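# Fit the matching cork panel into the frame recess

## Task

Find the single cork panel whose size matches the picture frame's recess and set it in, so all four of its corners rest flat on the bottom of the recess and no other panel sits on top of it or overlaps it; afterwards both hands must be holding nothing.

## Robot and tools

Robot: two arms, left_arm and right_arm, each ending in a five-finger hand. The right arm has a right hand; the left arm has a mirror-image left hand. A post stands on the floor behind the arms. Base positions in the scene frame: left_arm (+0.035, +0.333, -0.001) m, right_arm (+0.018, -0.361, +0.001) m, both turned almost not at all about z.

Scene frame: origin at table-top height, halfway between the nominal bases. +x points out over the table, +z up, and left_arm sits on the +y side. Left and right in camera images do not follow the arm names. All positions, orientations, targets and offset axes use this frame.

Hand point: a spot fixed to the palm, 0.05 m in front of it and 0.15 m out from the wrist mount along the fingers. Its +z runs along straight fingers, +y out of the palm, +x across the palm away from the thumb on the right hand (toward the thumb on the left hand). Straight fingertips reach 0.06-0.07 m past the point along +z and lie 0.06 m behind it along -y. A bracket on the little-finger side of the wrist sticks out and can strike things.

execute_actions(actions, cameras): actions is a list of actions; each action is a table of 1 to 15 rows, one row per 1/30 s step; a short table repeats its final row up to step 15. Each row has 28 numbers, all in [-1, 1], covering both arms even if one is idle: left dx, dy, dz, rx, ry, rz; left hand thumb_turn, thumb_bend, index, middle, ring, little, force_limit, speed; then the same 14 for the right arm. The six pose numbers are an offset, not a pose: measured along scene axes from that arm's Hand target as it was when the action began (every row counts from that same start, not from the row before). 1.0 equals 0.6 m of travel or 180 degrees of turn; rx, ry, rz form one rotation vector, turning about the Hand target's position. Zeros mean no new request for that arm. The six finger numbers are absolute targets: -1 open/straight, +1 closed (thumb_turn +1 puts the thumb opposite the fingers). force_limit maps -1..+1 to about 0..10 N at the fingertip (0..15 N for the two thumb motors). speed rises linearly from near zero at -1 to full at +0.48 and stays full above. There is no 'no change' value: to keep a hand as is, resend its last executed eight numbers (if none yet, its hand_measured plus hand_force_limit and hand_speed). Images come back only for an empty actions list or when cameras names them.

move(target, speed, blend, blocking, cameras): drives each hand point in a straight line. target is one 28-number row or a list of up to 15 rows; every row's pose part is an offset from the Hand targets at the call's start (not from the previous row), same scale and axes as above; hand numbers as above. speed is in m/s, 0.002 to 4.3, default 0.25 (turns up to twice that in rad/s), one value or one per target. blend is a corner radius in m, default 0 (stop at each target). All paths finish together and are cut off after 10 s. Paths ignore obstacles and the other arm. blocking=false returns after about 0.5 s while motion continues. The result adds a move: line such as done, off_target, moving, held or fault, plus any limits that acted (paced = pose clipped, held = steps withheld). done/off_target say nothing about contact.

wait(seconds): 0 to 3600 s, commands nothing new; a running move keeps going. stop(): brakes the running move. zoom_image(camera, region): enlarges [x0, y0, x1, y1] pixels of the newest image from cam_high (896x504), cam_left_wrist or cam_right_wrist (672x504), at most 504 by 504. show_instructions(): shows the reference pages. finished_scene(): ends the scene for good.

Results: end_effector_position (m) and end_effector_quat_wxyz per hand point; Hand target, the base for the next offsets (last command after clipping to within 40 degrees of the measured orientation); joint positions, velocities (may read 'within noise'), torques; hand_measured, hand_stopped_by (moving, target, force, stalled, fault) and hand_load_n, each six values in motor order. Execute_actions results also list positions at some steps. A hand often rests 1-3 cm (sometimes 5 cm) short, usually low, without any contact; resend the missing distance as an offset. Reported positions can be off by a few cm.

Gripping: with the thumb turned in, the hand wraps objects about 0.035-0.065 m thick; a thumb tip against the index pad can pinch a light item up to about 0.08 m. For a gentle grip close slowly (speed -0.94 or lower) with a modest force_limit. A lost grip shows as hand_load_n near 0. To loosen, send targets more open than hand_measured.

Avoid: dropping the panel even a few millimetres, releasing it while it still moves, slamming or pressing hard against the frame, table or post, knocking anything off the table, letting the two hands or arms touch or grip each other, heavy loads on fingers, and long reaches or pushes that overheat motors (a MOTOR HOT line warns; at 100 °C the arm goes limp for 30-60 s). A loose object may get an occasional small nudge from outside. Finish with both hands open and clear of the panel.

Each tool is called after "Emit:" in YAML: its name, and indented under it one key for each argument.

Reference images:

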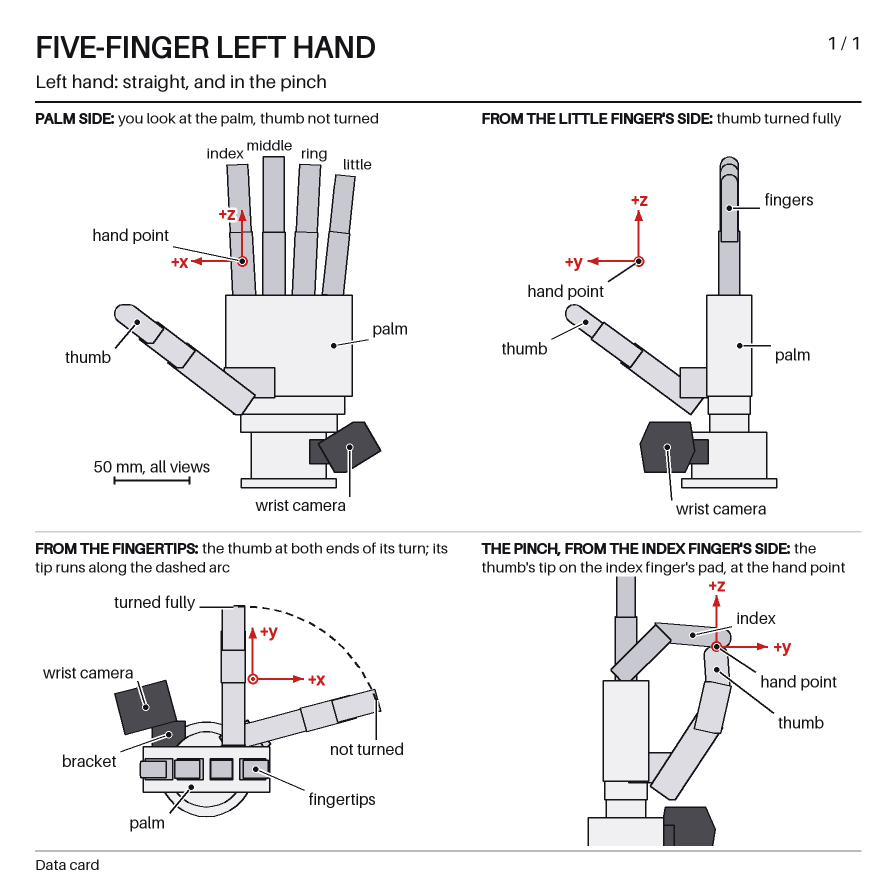

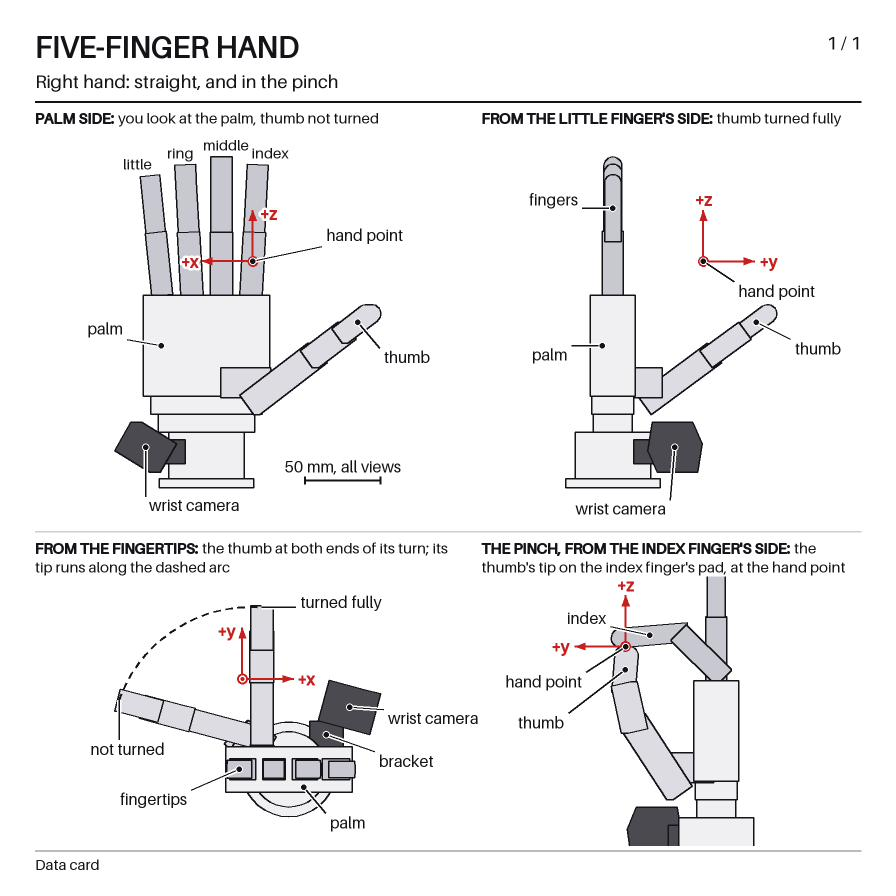

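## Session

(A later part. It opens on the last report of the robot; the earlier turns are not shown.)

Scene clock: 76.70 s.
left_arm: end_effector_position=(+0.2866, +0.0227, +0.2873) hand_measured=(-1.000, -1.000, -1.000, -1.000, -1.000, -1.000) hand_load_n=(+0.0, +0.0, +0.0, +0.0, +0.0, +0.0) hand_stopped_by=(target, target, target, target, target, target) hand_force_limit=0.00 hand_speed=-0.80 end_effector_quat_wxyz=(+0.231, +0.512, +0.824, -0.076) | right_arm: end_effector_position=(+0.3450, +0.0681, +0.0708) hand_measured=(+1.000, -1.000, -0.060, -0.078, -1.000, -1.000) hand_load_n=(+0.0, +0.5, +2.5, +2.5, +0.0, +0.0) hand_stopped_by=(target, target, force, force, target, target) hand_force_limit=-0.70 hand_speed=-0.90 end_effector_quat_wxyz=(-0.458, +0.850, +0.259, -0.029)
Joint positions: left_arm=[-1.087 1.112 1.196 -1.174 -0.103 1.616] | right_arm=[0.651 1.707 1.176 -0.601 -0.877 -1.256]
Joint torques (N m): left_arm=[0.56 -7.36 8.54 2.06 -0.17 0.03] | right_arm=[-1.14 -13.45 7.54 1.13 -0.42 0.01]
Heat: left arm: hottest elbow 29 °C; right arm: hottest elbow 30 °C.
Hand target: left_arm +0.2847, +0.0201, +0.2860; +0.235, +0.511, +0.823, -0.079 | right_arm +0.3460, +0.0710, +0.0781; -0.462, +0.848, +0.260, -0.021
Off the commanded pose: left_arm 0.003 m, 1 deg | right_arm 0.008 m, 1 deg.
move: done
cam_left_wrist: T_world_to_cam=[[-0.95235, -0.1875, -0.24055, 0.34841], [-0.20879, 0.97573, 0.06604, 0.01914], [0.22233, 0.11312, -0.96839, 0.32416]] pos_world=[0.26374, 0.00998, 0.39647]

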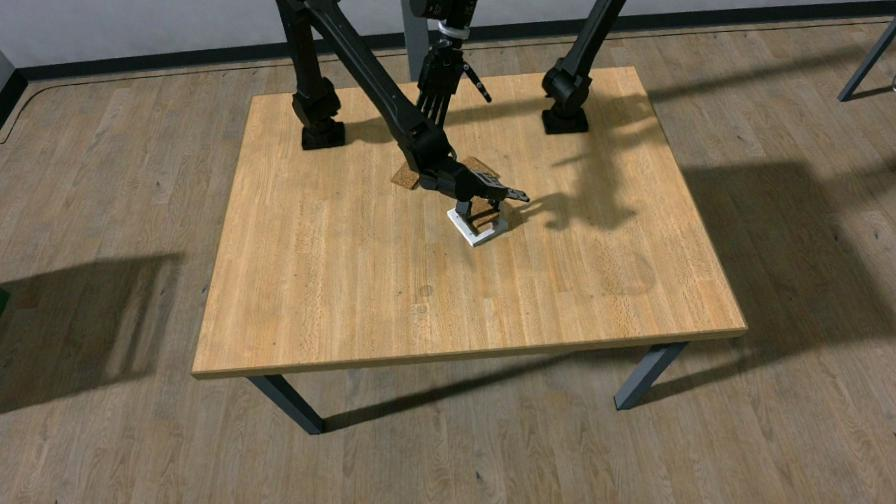

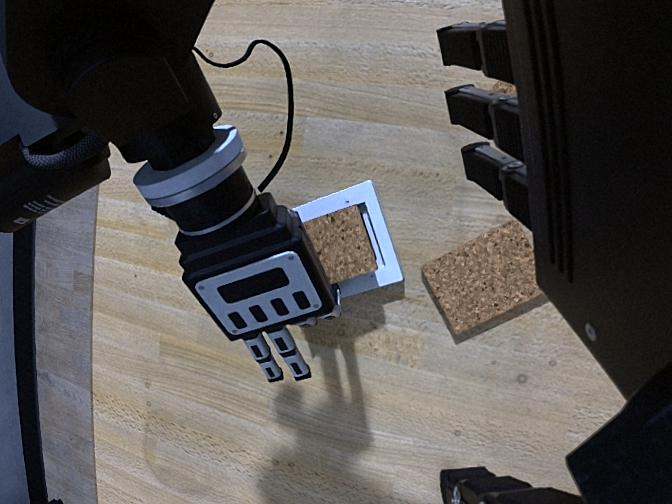

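Emit:
move:
  target: [0,0,0,0,0,0,-1,-1,-1,-1,-1,-1,0,-0.8,-0.0022,-0.003,-0.0333,0,0,0,1,-1,0.1,0.1,-1,-1,-0.7,-0.9]
  speed: 0.05
  cameras: ["cam_left_wrist","cam_right_wrist"]

Emit:
zoom_image:
  camera: "cam_left_wrist"
  region: [290, 165, 420, 325]

Emit:
zoom_image:
  camera: "cam_right_wrist"
  region: [290, 60, 672, 440]

Scene clock: 79.23 s.
left_arm: end_effector_position=(+0.2866, +0.0227, +0.2873) hand_measured=(-1.000, -1.000, -1.000, -1.000, -1.000, -1.000) hand_load_n=(+0.0, +0.0, +0.0, -0.5, +0.0, -0.5) hand_stopped_by=(target, target, target, target, target, target) hand_force_limit=0.00 hand_speed=-0.80 end_effector_quat_wxyz=(+0.231, +0.512, +0.824, -0.076) | right_arm: end_effector_position=(+0.3450, +0.0681, +0.0631) hand_measured=(+1.000, -1.000, -0.060, -0.078, -1.000, -1.000) hand_load_n=(+0.0, +0.0, +2.0, +2.5, +0.0, +0.0) hand_stopped_by=(target, target, force, force, target, target) hand_force_limit=-0.70 hand_speed=-0.90 end_effector_quat_wxyz=(-0.462, +0.846, +0.264, -0.019)
Joint positions: left_arm=[-1.087 1.112 1.196 -1.174 -0.103 1.616] | right_arm=[0.651 1.707 1.148 -0.549 -0.877 -1.256]
Joint torques (N m): left_arm=[0.56 -7.36 8.53 2.09 -0.17 0.03] | right_arm=[-0.79 -11.58 7.36 1.13 -0.42 0.02]
Heat: left arm: hottest elbow 29 °C; right arm: hottest elbow 30 °C.
Hand target: left_arm +0.2847, +0.0201, +0.2860; +0.235, +0.511, +0.823, -0.079 | right_arm +0.3447, +0.0692, +0.0582; -0.462, +0.848, +0.260, -0.021
Off the commanded pose: left_arm 0.003 m, 1 deg | right_arm 0.005 m, 1 deg.
move: done
cam_left_wrist: T_world_to_cam=[[-0.95235, -0.1875, -0.24055, 0.34841], [-0.20879, 0.97573, 0.06604, 0.01914], [0.22233, 0.11312, -0.96839, 0.32416]] pos_world=[0.26374, 0.00998, 0.39647]
cam_right_wrist: T_world_to_cam=[[0.64843, -0.30261, -0.69855, -0.15791], [-0.49654, -0.86367, -0.08678, 0.23852], [-0.57705, 0.40312, -0.71028, 0.33231]] pos_world=[0.41259, 0.02426, 0.14642]

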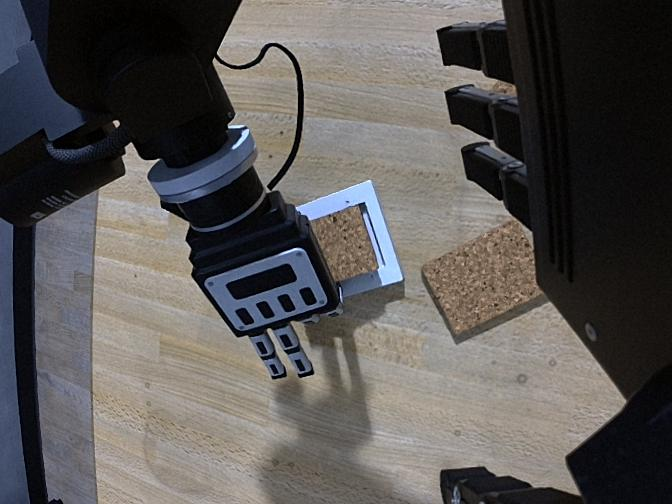

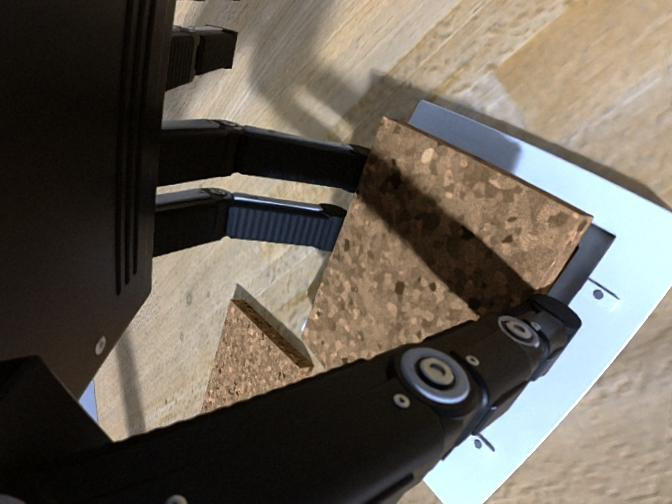

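Scaled by 3.150 from the camera's image (finer frame: 960x720).

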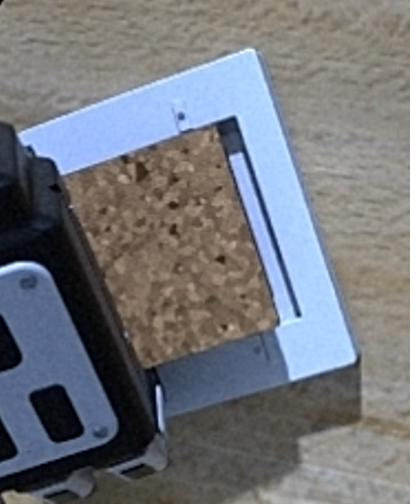

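Scaled by 1.319 from the camera's image (finer frame: 960x720).

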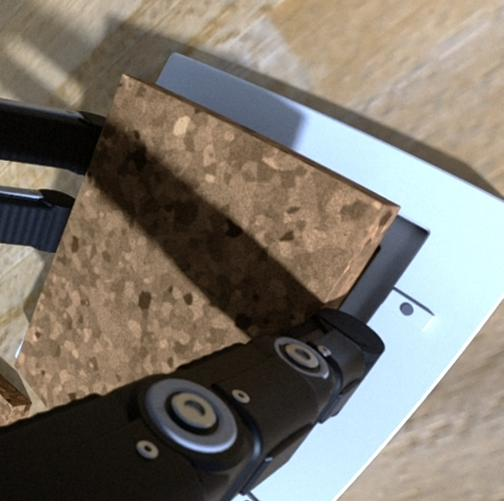

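Emit:
move:
  target: [0,0,0,0,0,0,-1,-1,-1,-1,-1,-1,0,-0.8,-0.0047,-0.006,-0.03,0,0,0,1,-1,0.1,0.1,-1,-1,-0.7,-0.9]
  speed: 0.05
  cameras: ["cam_left_wrist","cam_right_wrist"]

Emit:
zoom_image:
  camera: "cam_left_wrist"
  region: [290, 165, 420, 325]

Emit:
zoom_image:
  camera: "cam_right_wrist"
  region: [290, 60, 672, 440]

Scene clock: 80.73 s.
left_arm: end_effector_position=(+0.2866, +0.0227, +0.2873) hand_measured=(-1.000, -1.000, -1.000, -1.000, -1.000, -1.000) hand_load_n=(+0.0, +0.0, +0.0, +0.0, +0.0, +0.0) hand_stopped_by=(target, target, target, target, target, target) hand_force_limit=0.00 hand_speed=-0.80 end_effector_quat_wxyz=(+0.231, +0.512, +0.824, -0.076) | right_arm: end_effector_position=(+0.3415, +0.0652, +0.0447) hand_measured=(+1.000, -1.000, -0.060, -0.078, -1.000, -1.000) hand_load_n=(+0.0, +0.5, +2.0, +2.5, +0.5, +0.0) hand_stopped_by=(target, target, force, force, target, target) hand_force_limit=-0.70 hand_speed=-0.90 end_effector_quat_wxyz=(-0.462, +0.847, +0.263, -0.020)
Joint positions: left_arm=[-1.087 1.112 1.196 -1.174 -0.103 1.616] | right_arm=[0.651 1.725 1.116 -0.501 -0.877 -1.256]
Joint torques (N m): left_arm=[0.56 -7.36 8.53 2.09 -0.16 0.03] | right_arm=[-0.79 -11.81 7.17 1.18 -0.43 -0.04]
Heat: left arm: hottest wrist roll 29 °C; right arm: hottest elbow 30 °C.
Hand target: left_arm +0.2847, +0.0201, +0.2860; +0.235, +0.511, +0.823, -0.079 | right_arm +0.3419, +0.0656, +0.0402; -0.462, +0.848, +0.260, -0.021
Off the commanded pose: left_arm 0.003 m, 1 deg | right_arm 0.005 m, 0 deg.
move: done
cam_left_wrist: T_world_to_cam=[[-0.95235, -0.1875, -0.24055, 0.34841], [-0.20879, 0.97573, 0.06604, 0.01914], [0.22233, 0.11312, -0.96839, 0.32416]] pos_world=[0.26374, 0.00998, 0.39647]
cam_right_wrist: T_world_to_cam=[[0.64725, -0.3036, -0.69921, -0.16882], [-0.49668, -0.86379, -0.08471, 0.23263], [-0.57825, 0.40212, -0.70988, 0.31887]] pos_world=[0.40919, 0.02146, 0.12802]

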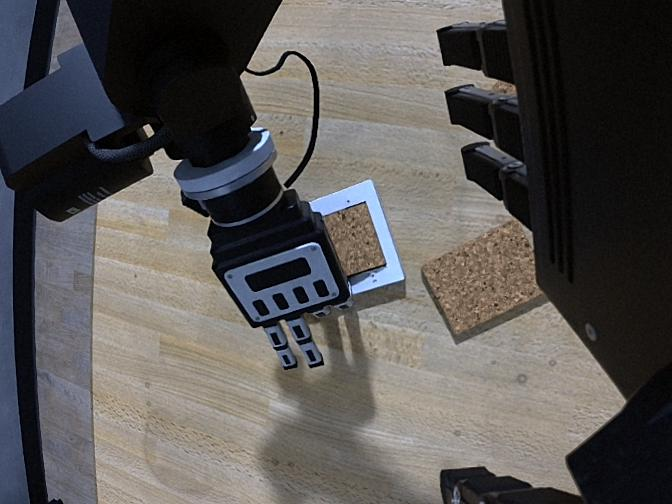

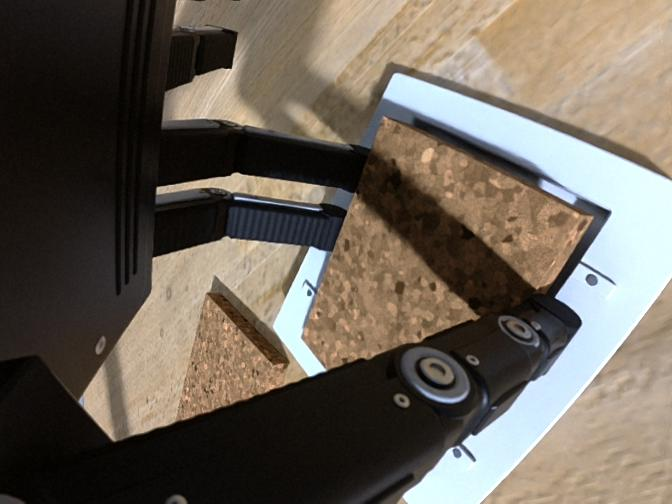

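Scaled by 3.150 from the camera's image (finer frame: 960x720).

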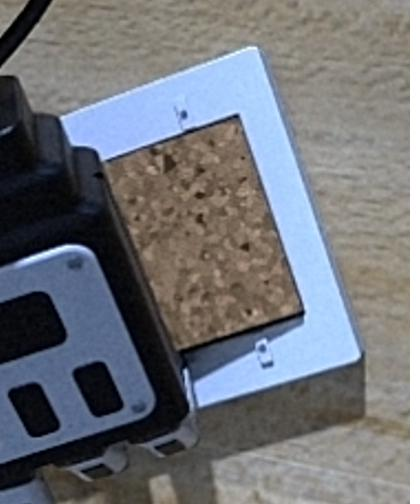

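Scaled by 1.319 from the camera's image (finer frame: 960x720).

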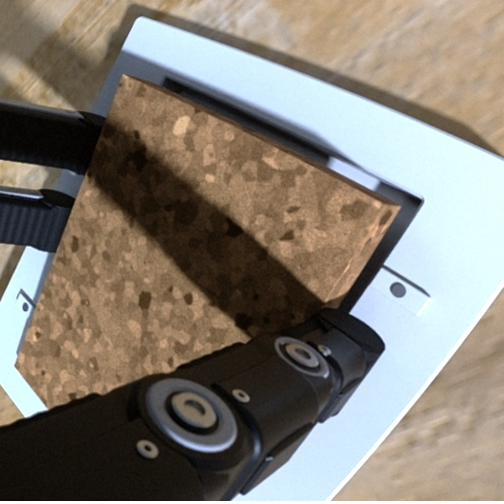

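Emit:
zoom_image:
  camera: "cam_left_wrist"
  region: [340, 190, 400, 280]

Emit:
zoom_image:
  camera: "cam_right_wrist"
  region: [400, 100, 640, 300]

Scaled by 5.600 from the camera's image (finer frame: 960x720).

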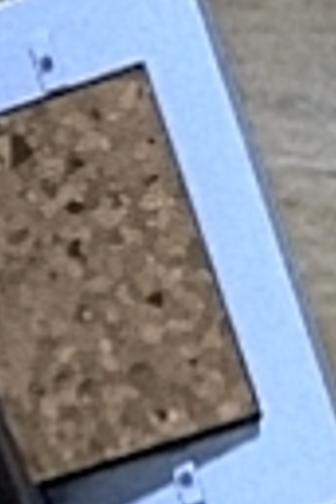

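Scaled by 2.100 from the camera's image (finer frame: 960x720).

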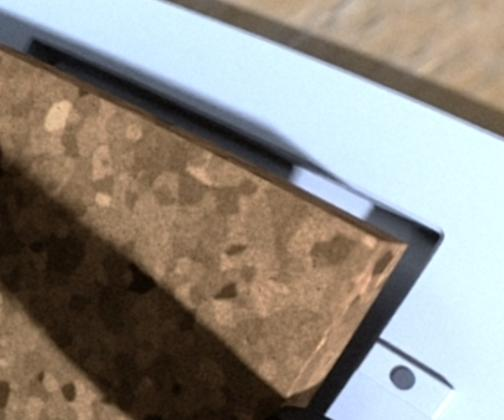

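Emit:
move:
  target: [0,0,0,0,0,0,-1,-1,-1,-1,-1,-1,0,-0.8,0.0025,0.006,0.0017,0,0,0,1,-1,0.1,0.1,-1,-1,-0.7,-0.9]
  speed: 0.05
  cameras: ["cam_left_wrist"]

Emit:
zoom_image:
  camera: "cam_left_wrist"
  region: [290, 165, 420, 325]

Scene clock: 82.90 s.
left_arm: end_effector_position=(+0.2866, +0.0227, +0.2873) hand_measured=(-1.000, -1.000, -1.000, -1.000, -1.000, -1.000) hand_load_n=(-0.5, +0.0, +0.0, +0.0, +0.0, +0.0) hand_stopped_by=(target, target, target, target, target, target) hand_force_limit=0.00 hand_speed=-0.80 end_effector_quat_wxyz=(+0.231, +0.512, +0.824, -0.076) | right_arm: end_effector_position=(+0.3414, +0.0650, +0.0437) hand_measured=(+1.000, -1.000, -0.060, -0.078, -1.000, -1.000) hand_load_n=(+0.0, +0.5, +2.0, +3.0, +0.0, +0.0) hand_stopped_by=(target, target, force, force, target, target) hand_force_limit=-0.70 hand_speed=-0.90 end_effector_quat_wxyz=(-0.461, +0.847, +0.263, -0.021)
Joint positions: left_arm=[-1.087 1.112 1.196 -1.174 -0.103 1.616] | right_arm=[0.651 1.727 1.116 -0.501 -0.877 -1.256]
Joint torques (N m): left_arm=[0.56 -7.24 8.53 2.06 -0.16 0.02] | right_arm=[-0.79 -10.99 7.82 1.1 -0.42 0]
Heat: left arm: hottest wrist roll 29 °C; right arm: hottest elbow 30 °C.
Hand target: left_arm +0.2847, +0.0201, +0.2860; +0.235, +0.511, +0.823, -0.079 | right_arm +0.3434, +0.0692, +0.0411; -0.462, +0.848, +0.260, -0.021
Off the commanded pose: left_arm 0.003 m, 1 deg | right_arm 0.005 m, 0 deg.
move: done
cam_left_wrist: T_world_to_cam=[[-0.95235, -0.1875, -0.24055, 0.34841], [-0.20879, 0.97573, 0.06604, 0.01914], [0.22233, 0.11312, -0.96839, 0.32416]] pos_world=[0.26374, 0.00998, 0.39647]

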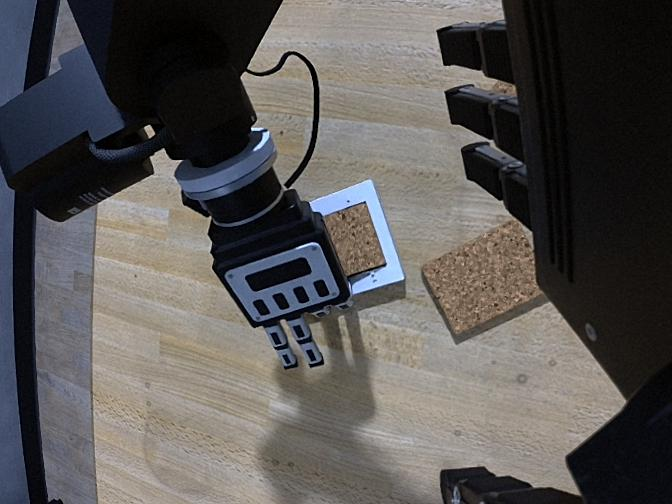

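Scaled by 3.150 from the camera's image (finer frame: 960x720).

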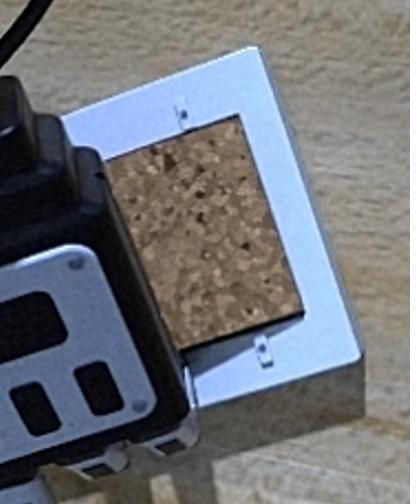

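Emit:
move:
  target:
    - [0,0,0,0,0,0,-1,-1,-1,-1,-1,-1,0,-0.8,-0.001,-0.0015,0.022,0,0,0,1,-1,0.1,0.1,-1,-1,-0.7,-0.9]
    - [0,0,0,0,0,0,-1,-1,-1,-1,-1,-1,0,-0.8,-0.0012,-0.0017,-0.008,0,0,0,1,-1,0.1,0.1,-1,-1,-0.7,-0.9]
  speed: 0.04
  cameras: ["cam_left_wrist","cam_right_wrist"]

Emit:
zoom_image:
  camera: "cam_left_wrist"
  region: [290, 165, 420, 325]

Emit:
zoom_image:
  camera: "cam_right_wrist"
  region: [290, 60, 672, 440]

Scene clock: 84.83 s.
left_arm: end_effector_position=(+0.2866, +0.0227, +0.2873) hand_measured=(-1.000, -1.000, -1.000, -1.000, -1.000, -1.000) hand_load_n=(+0.0, +0.0, +0.0, +0.0, +0.0, +0.0) hand_stopped_by=(target, target, target, target, target, target) hand_force_limit=0.00 hand_speed=-0.80 end_effector_quat_wxyz=(+0.231, +0.512, +0.824, -0.076) | right_arm: end_effector_position=(+0.3428, +0.0663, +0.0427) hand_measured=(+1.000, -1.000, -0.060, -0.078, -1.000, -1.000) hand_load_n=(+0.0, +0.5, +2.0, +2.5, +0.0, +0.0) hand_stopped_by=(target, target, force, force, target, target) hand_force_limit=-0.70 hand_speed=-0.90 end_effector_quat_wxyz=(-0.463, +0.846, +0.263, -0.019)
Joint positions: left_arm=[-1.087 1.112 1.196 -1.174 -0.103 1.616] | right_arm=[0.651 1.73 1.116 -0.491 -0.877 -1.253]
Joint torques (N m): left_arm=[0.56 -7.3 8.51 2.06 -0.17 0.03] | right_arm=[-0.62 -11.58 7.49 1.21 -0.4 -0.03]
Heat: left arm: hottest wrist roll 29 °C; right arm: hottest elbow 30 °C.
Hand target: left_arm +0.2847, +0.0201, +0.2860; +0.235, +0.511, +0.823, -0.079 | right_arm +0.3427, +0.0682, +0.0364; -0.462, +0.848, +0.260, -0.021
Off the commanded pose: left_arm 0.003 m, 1 deg | right_arm 0.007 m, 1 deg.
move: done
cam_left_wrist: T_world_to_cam=[[-0.95235, -0.1875, -0.24055, 0.34841], [-0.20879, 0.97573, 0.06604, 0.01914], [0.22233, 0.11312, -0.96839, 0.32416]] pos_world=[0.26374, 0.00998, 0.39647]
cam_right_wrist: T_world_to_cam=[[0.64809, -0.3032, -0.69861, -0.17118], [-0.49796, -0.86277, -0.0875, 0.23453], [-0.57621, 0.40459, -0.71013, 0.31683]] pos_world=[0.41029, 0.02226, 0.12592]

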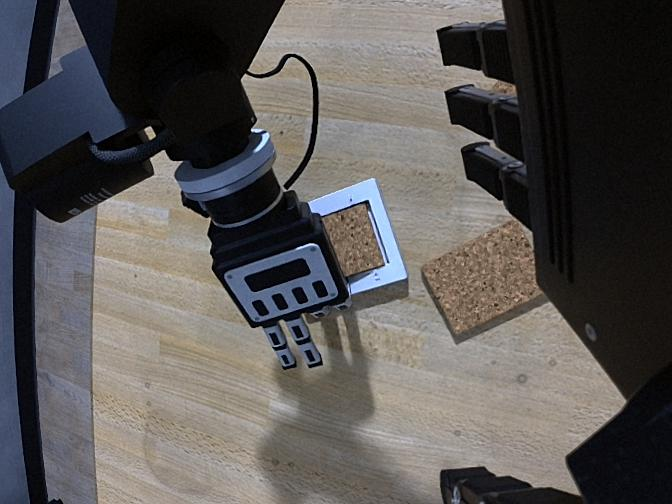

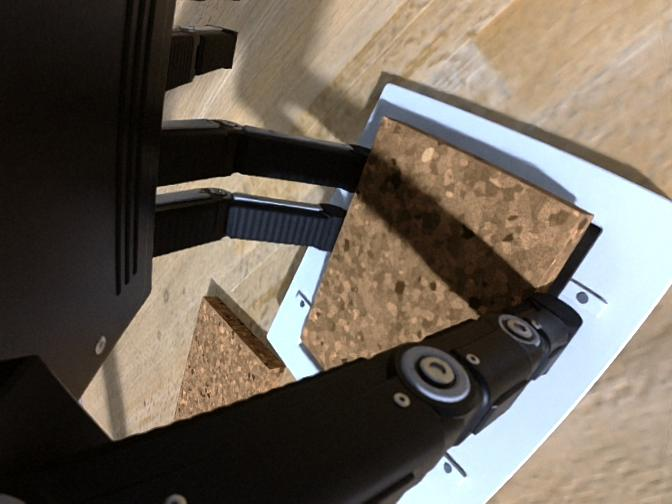

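Scaled by 3.150 from the camera's image (finer frame: 960x720).

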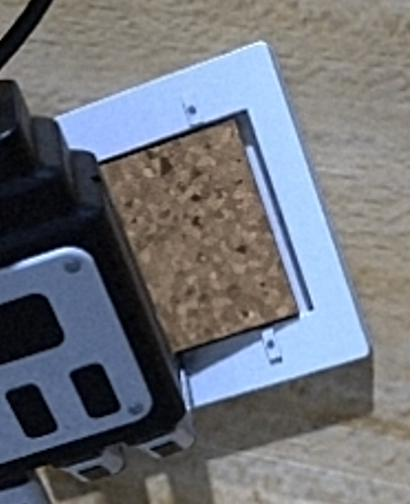

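Scaled by 1.319 from the camera's image (finer frame: 960x720).

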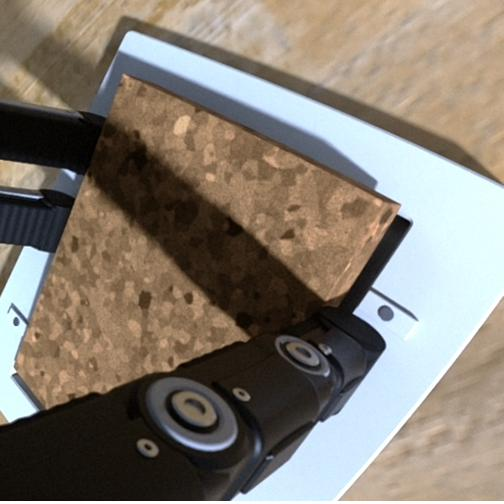

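Emit:
move:
  target: [0,0,0,0,0,0,-1,-1,-1,-1,-1,-1,0,-0.8,-0.0067,-0.0042,0,0,0,0,1,-1,0.1,0.1,-1,-1,-0.7,-0.9]
  speed: 0.04
  cameras: ["cam_left_wrist","cam_right_wrist"]

Emit:
zoom_image:
  camera: "cam_left_wrist"
  region: [290, 165, 420, 325]

Emit:
zoom_image:
  camera: "cam_right_wrist"
  region: [290, 60, 672, 440]

Scene clock: 86.67 s.
left_arm: end_effector_position=(+0.2866, +0.0227, +0.2873) hand_measured=(-1.000, -1.000, -1.000, -1.000, -1.000, -1.000) hand_load_n=(+0.0, -0.5, +0.0, +0.0, +0.0, +0.0) hand_stopped_by=(target, target, target, target, target, target) hand_force_limit=0.00 hand_speed=-0.80 end_effector_quat_wxyz=(+0.231, +0.512, +0.824, -0.076) | right_arm: end_effector_position=(+0.3424, +0.0660, +0.0412) hand_measured=(+1.000, -1.000, -0.060, -0.078, -1.000, -1.000) hand_load_n=(+0.0, +0.5, +2.0, +2.5, +0.0, +0.0) hand_stopped_by=(target, target, force, force, target, target) hand_force_limit=-0.70 hand_speed=-0.90 end_effector_quat_wxyz=(-0.463, +0.846, +0.263, -0.018)
Joint positions: left_arm=[-1.087 1.112 1.196 -1.174 -0.103 1.616] | right_arm=[0.651 1.73 1.11 -0.482 -0.877 -1.251]
Joint torques (N m): left_arm=[0.5 -7.24 8.51 2.09 -0.17 0.03] | right_arm=[-0.15 -12.22 6.65 1.06 -0.4 0.01]
Heat: left arm: hottest wrist roll 29 °C; right arm: hottest elbow 30 °C.
Hand target: left_arm +0.2847, +0.0201, +0.2860; +0.235, +0.511, +0.823, -0.079 | right_arm +0.3385, +0.0656, +0.0363; -0.462, +0.848, +0.260, -0.021
Off the commanded pose: left_arm 0.003 m, 1 deg | right_arm 0.006 m, 1 deg.
move: done
cam_left_wrist: T_world_to_cam=[[-0.95235, -0.1875, -0.24055, 0.34841], [-0.20879, 0.97573, 0.06604, 0.01914], [0.22233, 0.11312, -0.96839, 0.32416]] pos_world=[0.26374, 0.00998, 0.39647]
cam_right_wrist: T_world_to_cam=[[0.6486, -0.30272, -0.69834, -0.17224], [-0.49865, -0.86218, -0.08939, 0.23422], [-0.57503, 0.40621, -0.71016, 0.31523]] pos_world=[0.40978, 0.02175, 0.12452]

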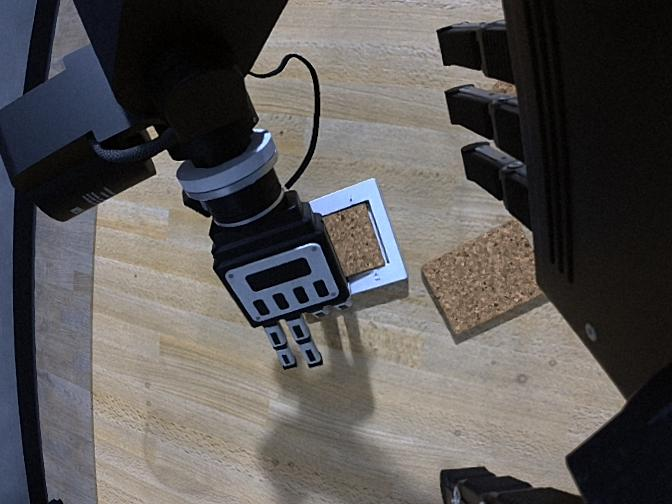

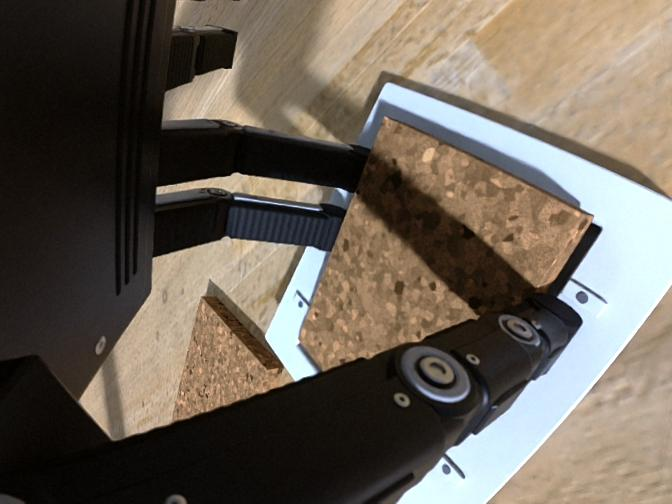

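Scaled by 3.150 from the camera's image (finer frame: 960x720).

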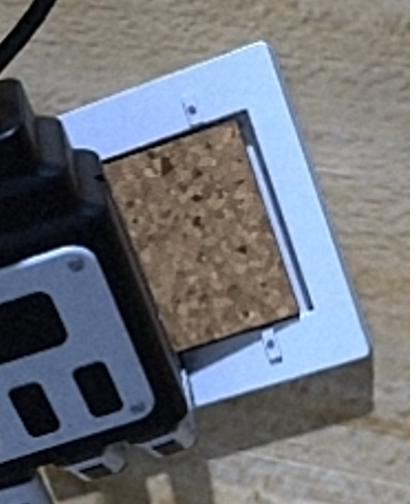

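Scaled by 1.319 from the camera's image (finer frame: 960x720).

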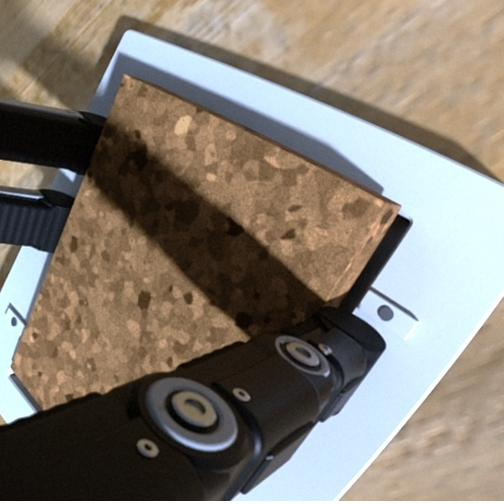

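Emit:
move:
  target: [0,0,0,0,0,0,-1,-1,-1,-1,-1,-1,0,-0.8,-0.006,-0.004,0.001,0,0,0,1,-1,0.1,0.1,-1,-1,-0.7,-0.9]
  speed: 0.04
  cameras: ["cam_left_wrist"]

Emit:
zoom_image:
  camera: "cam_left_wrist"
  region: [290, 165, 420, 325]

Scene clock: 87.37 s.
left_arm: end_effector_position=(+0.2866, +0.0227, +0.2873) hand_measured=(-1.000, -1.000, -1.000, -1.000, -1.000, -1.000) hand_load_n=(+0.0, +0.0, +0.0, +0.0, +0.0, +0.0) hand_stopped_by=(target, target, target, target, target, target) hand_force_limit=0.00 hand_speed=-0.80 end_effector_quat_wxyz=(+0.231, +0.512, +0.824, -0.076) | right_arm: end_effector_position=(+0.3410, +0.0648, +0.0408) hand_measured=(+1.000, -1.000, -0.060, -0.078, -1.000, -1.000) hand_load_n=(-0.5, +0.5, +1.5, +2.5, +0.0, +0.0) hand_stopped_by=(target, target, force, force, target, target) hand_force_limit=-0.70 hand_speed=-0.90 end_effector_quat_wxyz=(-0.464, +0.846, +0.264, -0.016)
Joint positions: left_arm=[-1.087 1.112 1.196 -1.174 -0.103 1.616] | right_arm=[0.651 1.725 1.101 -0.474 -0.877 -1.251]
Joint torques (N m): left_arm=[0.5 -7.3 8.53 2.06 -0.17 0.03] | right_arm=[-0.32 -12.45 6.34 0.88 -0.41 0.01]
Heat: left arm: hottest wrist roll 29 °C; right arm: hottest elbow 30 °C.
Hand target: left_arm +0.2847, +0.0201, +0.2860; +0.235, +0.511, +0.823, -0.079 | right_arm +0.3350, +0.0633, +0.0370; -0.462, +0.848, +0.260, -0.021
Off the commanded pose: left_arm 0.003 m, 1 deg | right_arm 0.007 m, 1 deg.
move: done
cam_left_wrist: T_world_to_cam=[[-0.95235, -0.1875, -0.24055, 0.34841], [-0.20879, 0.97573, 0.06604, 0.01914], [0.22233, 0.11312, -0.96839, 0.32416]] pos_world=[0.26374, 0.00998, 0.39647]

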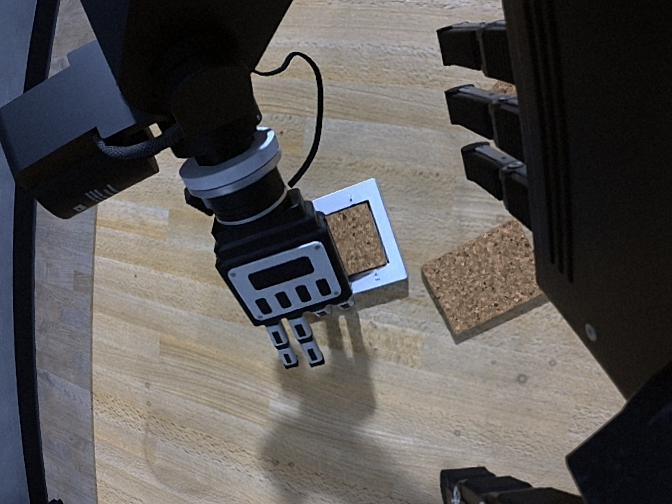

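Scaled by 3.150 from the camera's image (finer frame: 960x720).

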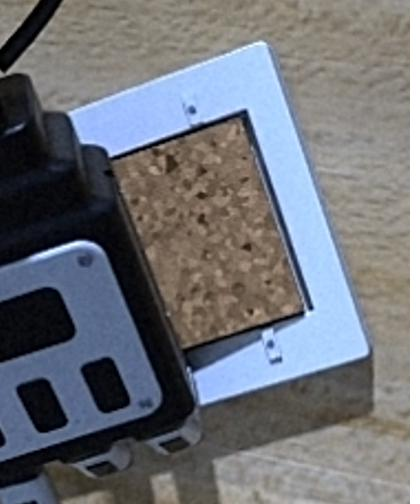

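Emit:
move:
  target: [0,0,0,0,0,0,-1,-1,-1,-1,-1,-1,0,-0.8,-0.0035,-0.002,0,0,0,0,1,-1,0.1,0.1,-1,-1,-0.7,-0.9]
  speed: 0.04
  cameras: ["cam_left_wrist","cam_right_wrist"]

Emit:
zoom_image:
  camera: "cam_left_wrist"
  region: [290, 165, 420, 325]

Emit:
zoom_image:
  camera: "cam_right_wrist"
  region: [360, 60, 640, 300]

Scene clock: 90.03 s.
left_arm: end_effector_position=(+0.2866, +0.0227, +0.2873) hand_measured=(-1.000, -1.000, -1.000, -1.000, -1.000, -1.000) hand_load_n=(+0.0, +0.0, +0.0, +0.0, +0.0, +0.0) hand_stopped_by=(target, target, target, target, target, target) hand_force_limit=0.00 hand_speed=-0.80 end_effector_quat_wxyz=(+0.231, +0.512, +0.824, -0.076) | right_arm: end_effector_position=(+0.3392, +0.0634, +0.0406) hand_measured=(+1.000, -1.000, -0.060, -0.078, -1.000, -1.000) hand_load_n=(-0.5, +0.5, +2.0, +2.5, +0.0, +0.0) hand_stopped_by=(target, target, force, force, target, target) hand_force_limit=-0.70 hand_speed=-0.90 end_effector_quat_wxyz=(-0.464, +0.846, +0.264, -0.016)
Joint positions: left_arm=[-1.087 1.112 1.196 -1.174 -0.103 1.616] | right_arm=[0.651 1.72 1.094 -0.471 -0.877 -1.251]
Joint torques (N m): left_arm=[0.5 -7.36 8.51 2.06 -0.17 0.03] | right_arm=[-0.26 -11.93 6.34 0.99 -0.38 -0.02]
Heat: left arm: hottest wrist roll 29 °C; right arm: hottest elbow 29 °C.
Hand target: left_arm +0.2847, +0.0201, +0.2860; +0.235, +0.511, +0.823, -0.079 | right_arm +0.3329, +0.0621, +0.0369; -0.462, +0.848, +0.260, -0.021
Off the commanded pose: left_arm 0.003 m, 1 deg | right_arm 0.007 m, 1 deg.
move: done
cam_left_wrist: T_world_to_cam=[[-0.95235, -0.1875, -0.24055, 0.34841], [-0.20879, 0.97573, 0.06604, 0.01914], [0.22233, 0.11312, -0.96839, 0.32416]] pos_world=[0.26374, 0.00998, 0.39647]
cam_right_wrist: T_world_to_cam=[[0.65079, -0.30086, -0.69711, -0.17224], [-0.49857, -0.86179, -0.09351, 0.23048], [-0.57263, 0.40841, -0.71084, 0.31306]] pos_world=[0.40627, 0.01894, 0.12402]

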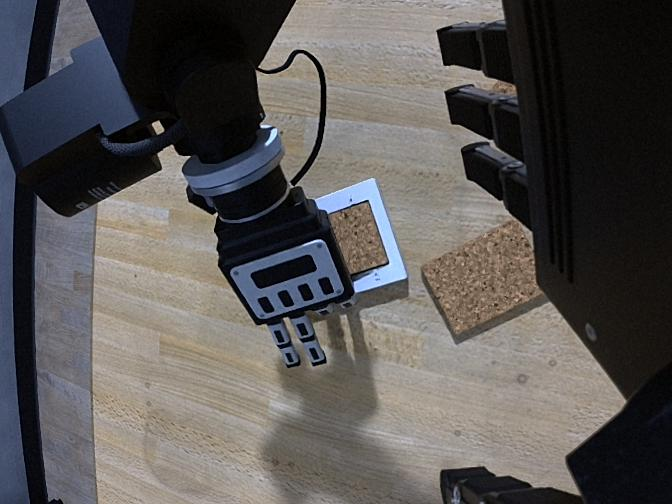

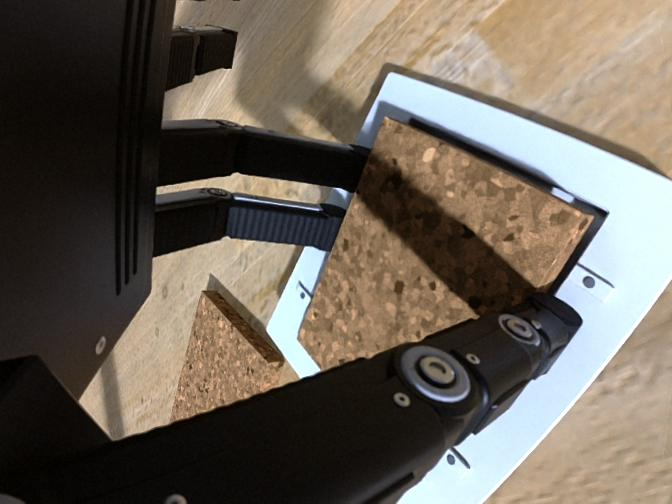

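Scaled by 3.150 from the camera's image (finer frame: 960x720).

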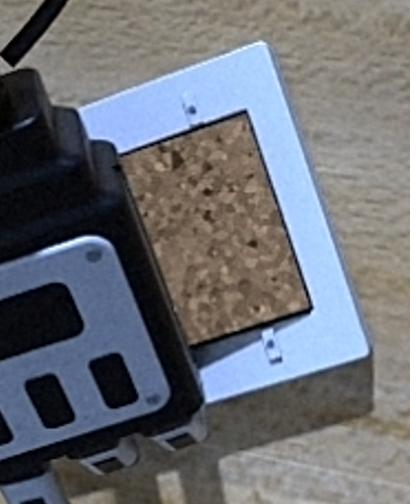

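Scaled by 1.800 from the camera's image (finer frame: 960x720).

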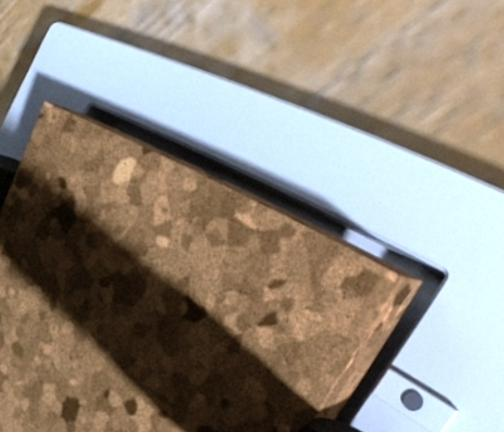

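Emit:
move:
  target: [0,0,0,0,0,0,-1,-1,-1,-1,-1,-1,0,-0.8,0.0065,0.0042,-0.0055,0,0,0,1,-1,0.1,0.1,-1,-1,-0.7,-0.9]
  speed: 0.04
  cameras: ["cam_left_wrist","cam_right_wrist"]

Emit:
zoom_image:
  camera: "cam_left_wrist"
  region: [290, 165, 420, 325]

Emit:
zoom_image:
  camera: "cam_right_wrist"
  region: [360, 60, 640, 300]

Scene clock: 91.57 s.
left_arm: end_effector_position=(+0.2866, +0.0227, +0.2873) hand_measured=(-1.000, -1.000, -1.000, -1.000, -1.000, -1.000) hand_load_n=(+0.0, +0.0, +0.0, +0.0, +0.0, +0.0) hand_stopped_by=(target, target, target, target, target, target) hand_force_limit=0.00 hand_speed=-0.80 end_effector_quat_wxyz=(+0.231, +0.512, +0.824, -0.076) | right_arm: end_effector_position=(+0.3393, +0.0635, +0.0407) hand_measured=(+1.000, -1.000, -0.060, -0.078, -1.000, -1.000) hand_load_n=(+0.0, +0.5, +2.0, +2.5, +0.0, +0.0) hand_stopped_by=(target, target, force, force, target, target) hand_force_limit=-0.70 hand_speed=-0.90 end_effector_quat_wxyz=(-0.464, +0.846, +0.264, -0.016)
Joint positions: left_arm=[-1.087 1.112 1.196 -1.174 -0.103 1.616] | right_arm=[0.651 1.72 1.094 -0.47 -0.877 -1.251]
Joint torques (N m): left_arm=[0.5 -7.36 8.51 2.07 -0.17 0.03] | right_arm=[-0.32 -10.93 7.15 1.03 -0.38 0.01]
Heat: left arm: hottest wrist roll 29 °C; right arm: hottest elbow 29 °C.
Hand target: left_arm +0.2847, +0.0201, +0.2860; +0.235, +0.511, +0.823, -0.079 | right_arm +0.3368, +0.0646, +0.0336; -0.462, +0.848, +0.260, -0.021
Off the commanded pose: left_arm 0.003 m, 1 deg | right_arm 0.008 m, 1 deg.
move: done
cam_left_wrist: T_world_to_cam=[[-0.95235, -0.1875, -0.24055, 0.34841], [-0.20879, 0.97573, 0.06604, 0.01914], [0.22233, 0.11312, -0.96839, 0.32416]] pos_world=[0.26374, 0.00998, 0.39647]
cam_right_wrist: T_world_to_cam=[[0.65092, -0.30073, -0.69704, -0.17231], [-0.49873, -0.86164, -0.09399, 0.23066], [-0.57233, 0.40882, -0.71085, 0.31307]] pos_world=[0.40637, 0.01894, 0.12412]

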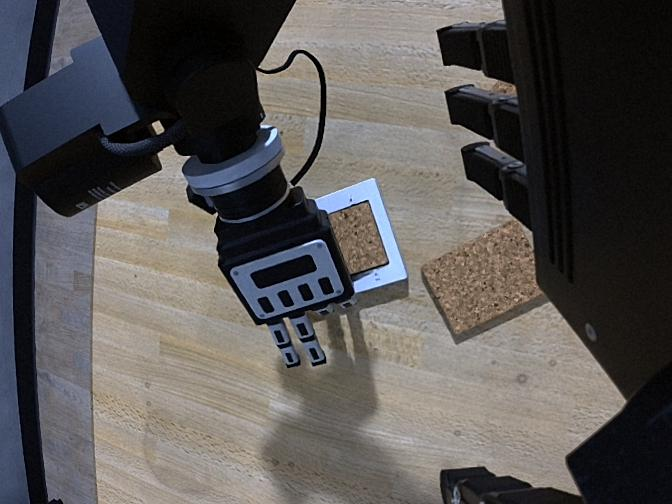

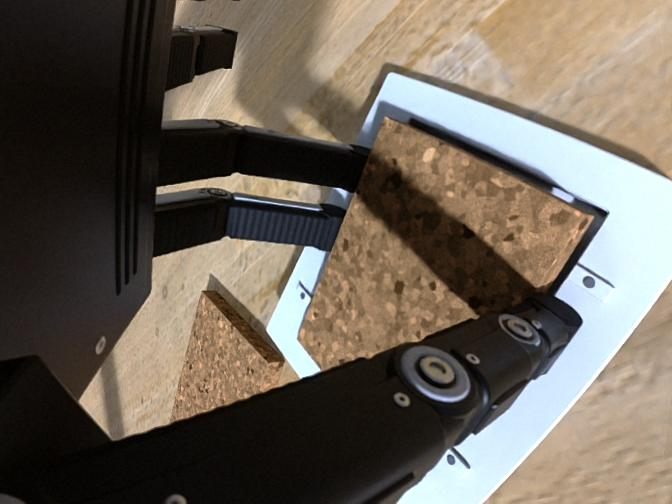

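Scaled by 3.150 from the camera's image (finer frame: 960x720).

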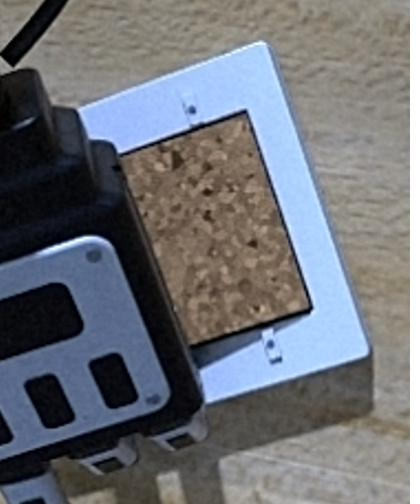

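Scaled by 1.800 from the camera's image (finer frame: 960x720).

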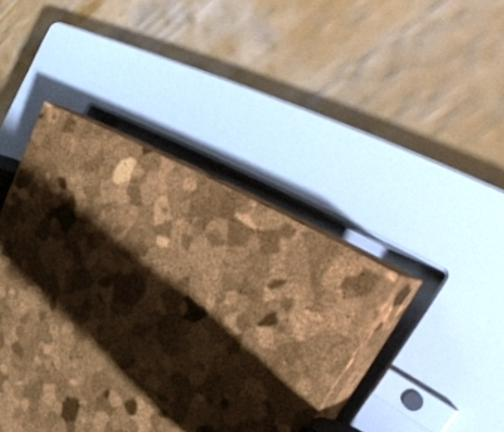

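Emit:
zoom_image:
  camera: "cam_right_wrist"
  region: [480, 200, 640, 380]

Emit:
zoom_image:
  camera: "cam_right_wrist"
  region: [240, 90, 420, 270]

Emit:
zoom_image:
  camera: "cam_left_wrist"
  region: [330, 260, 400, 330]

Scaled by 2.800 from the camera's image (finer frame: 960x720).

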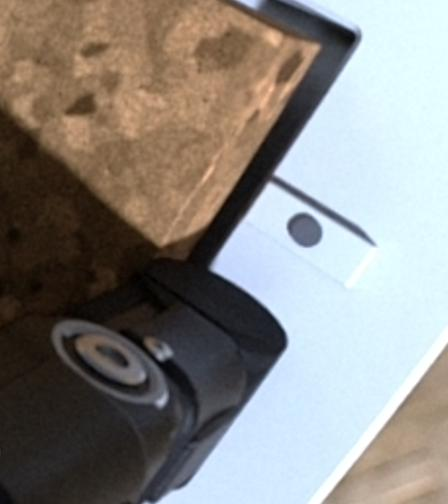

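Scaled by 2.800 from the camera's image (finer frame: 960x720).

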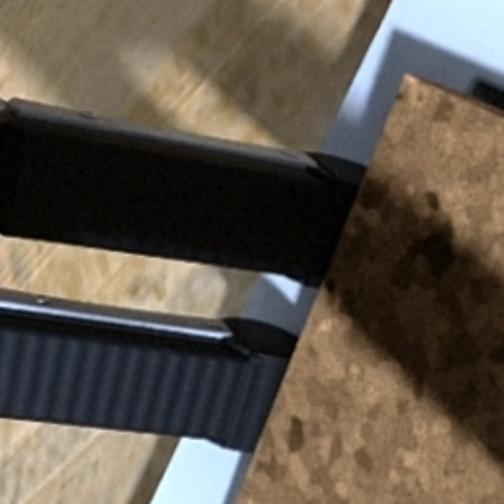

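Scaled by 7.200 from the camera's image (finer frame: 960x720).

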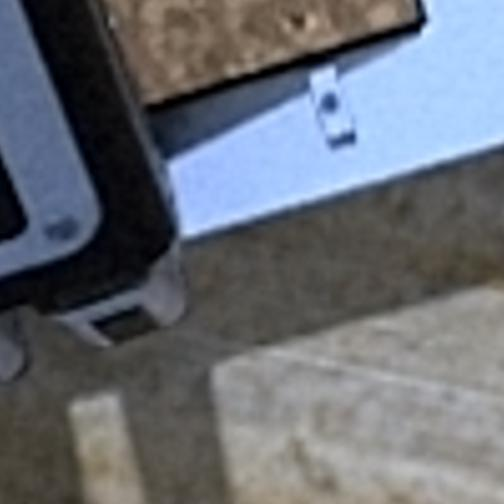

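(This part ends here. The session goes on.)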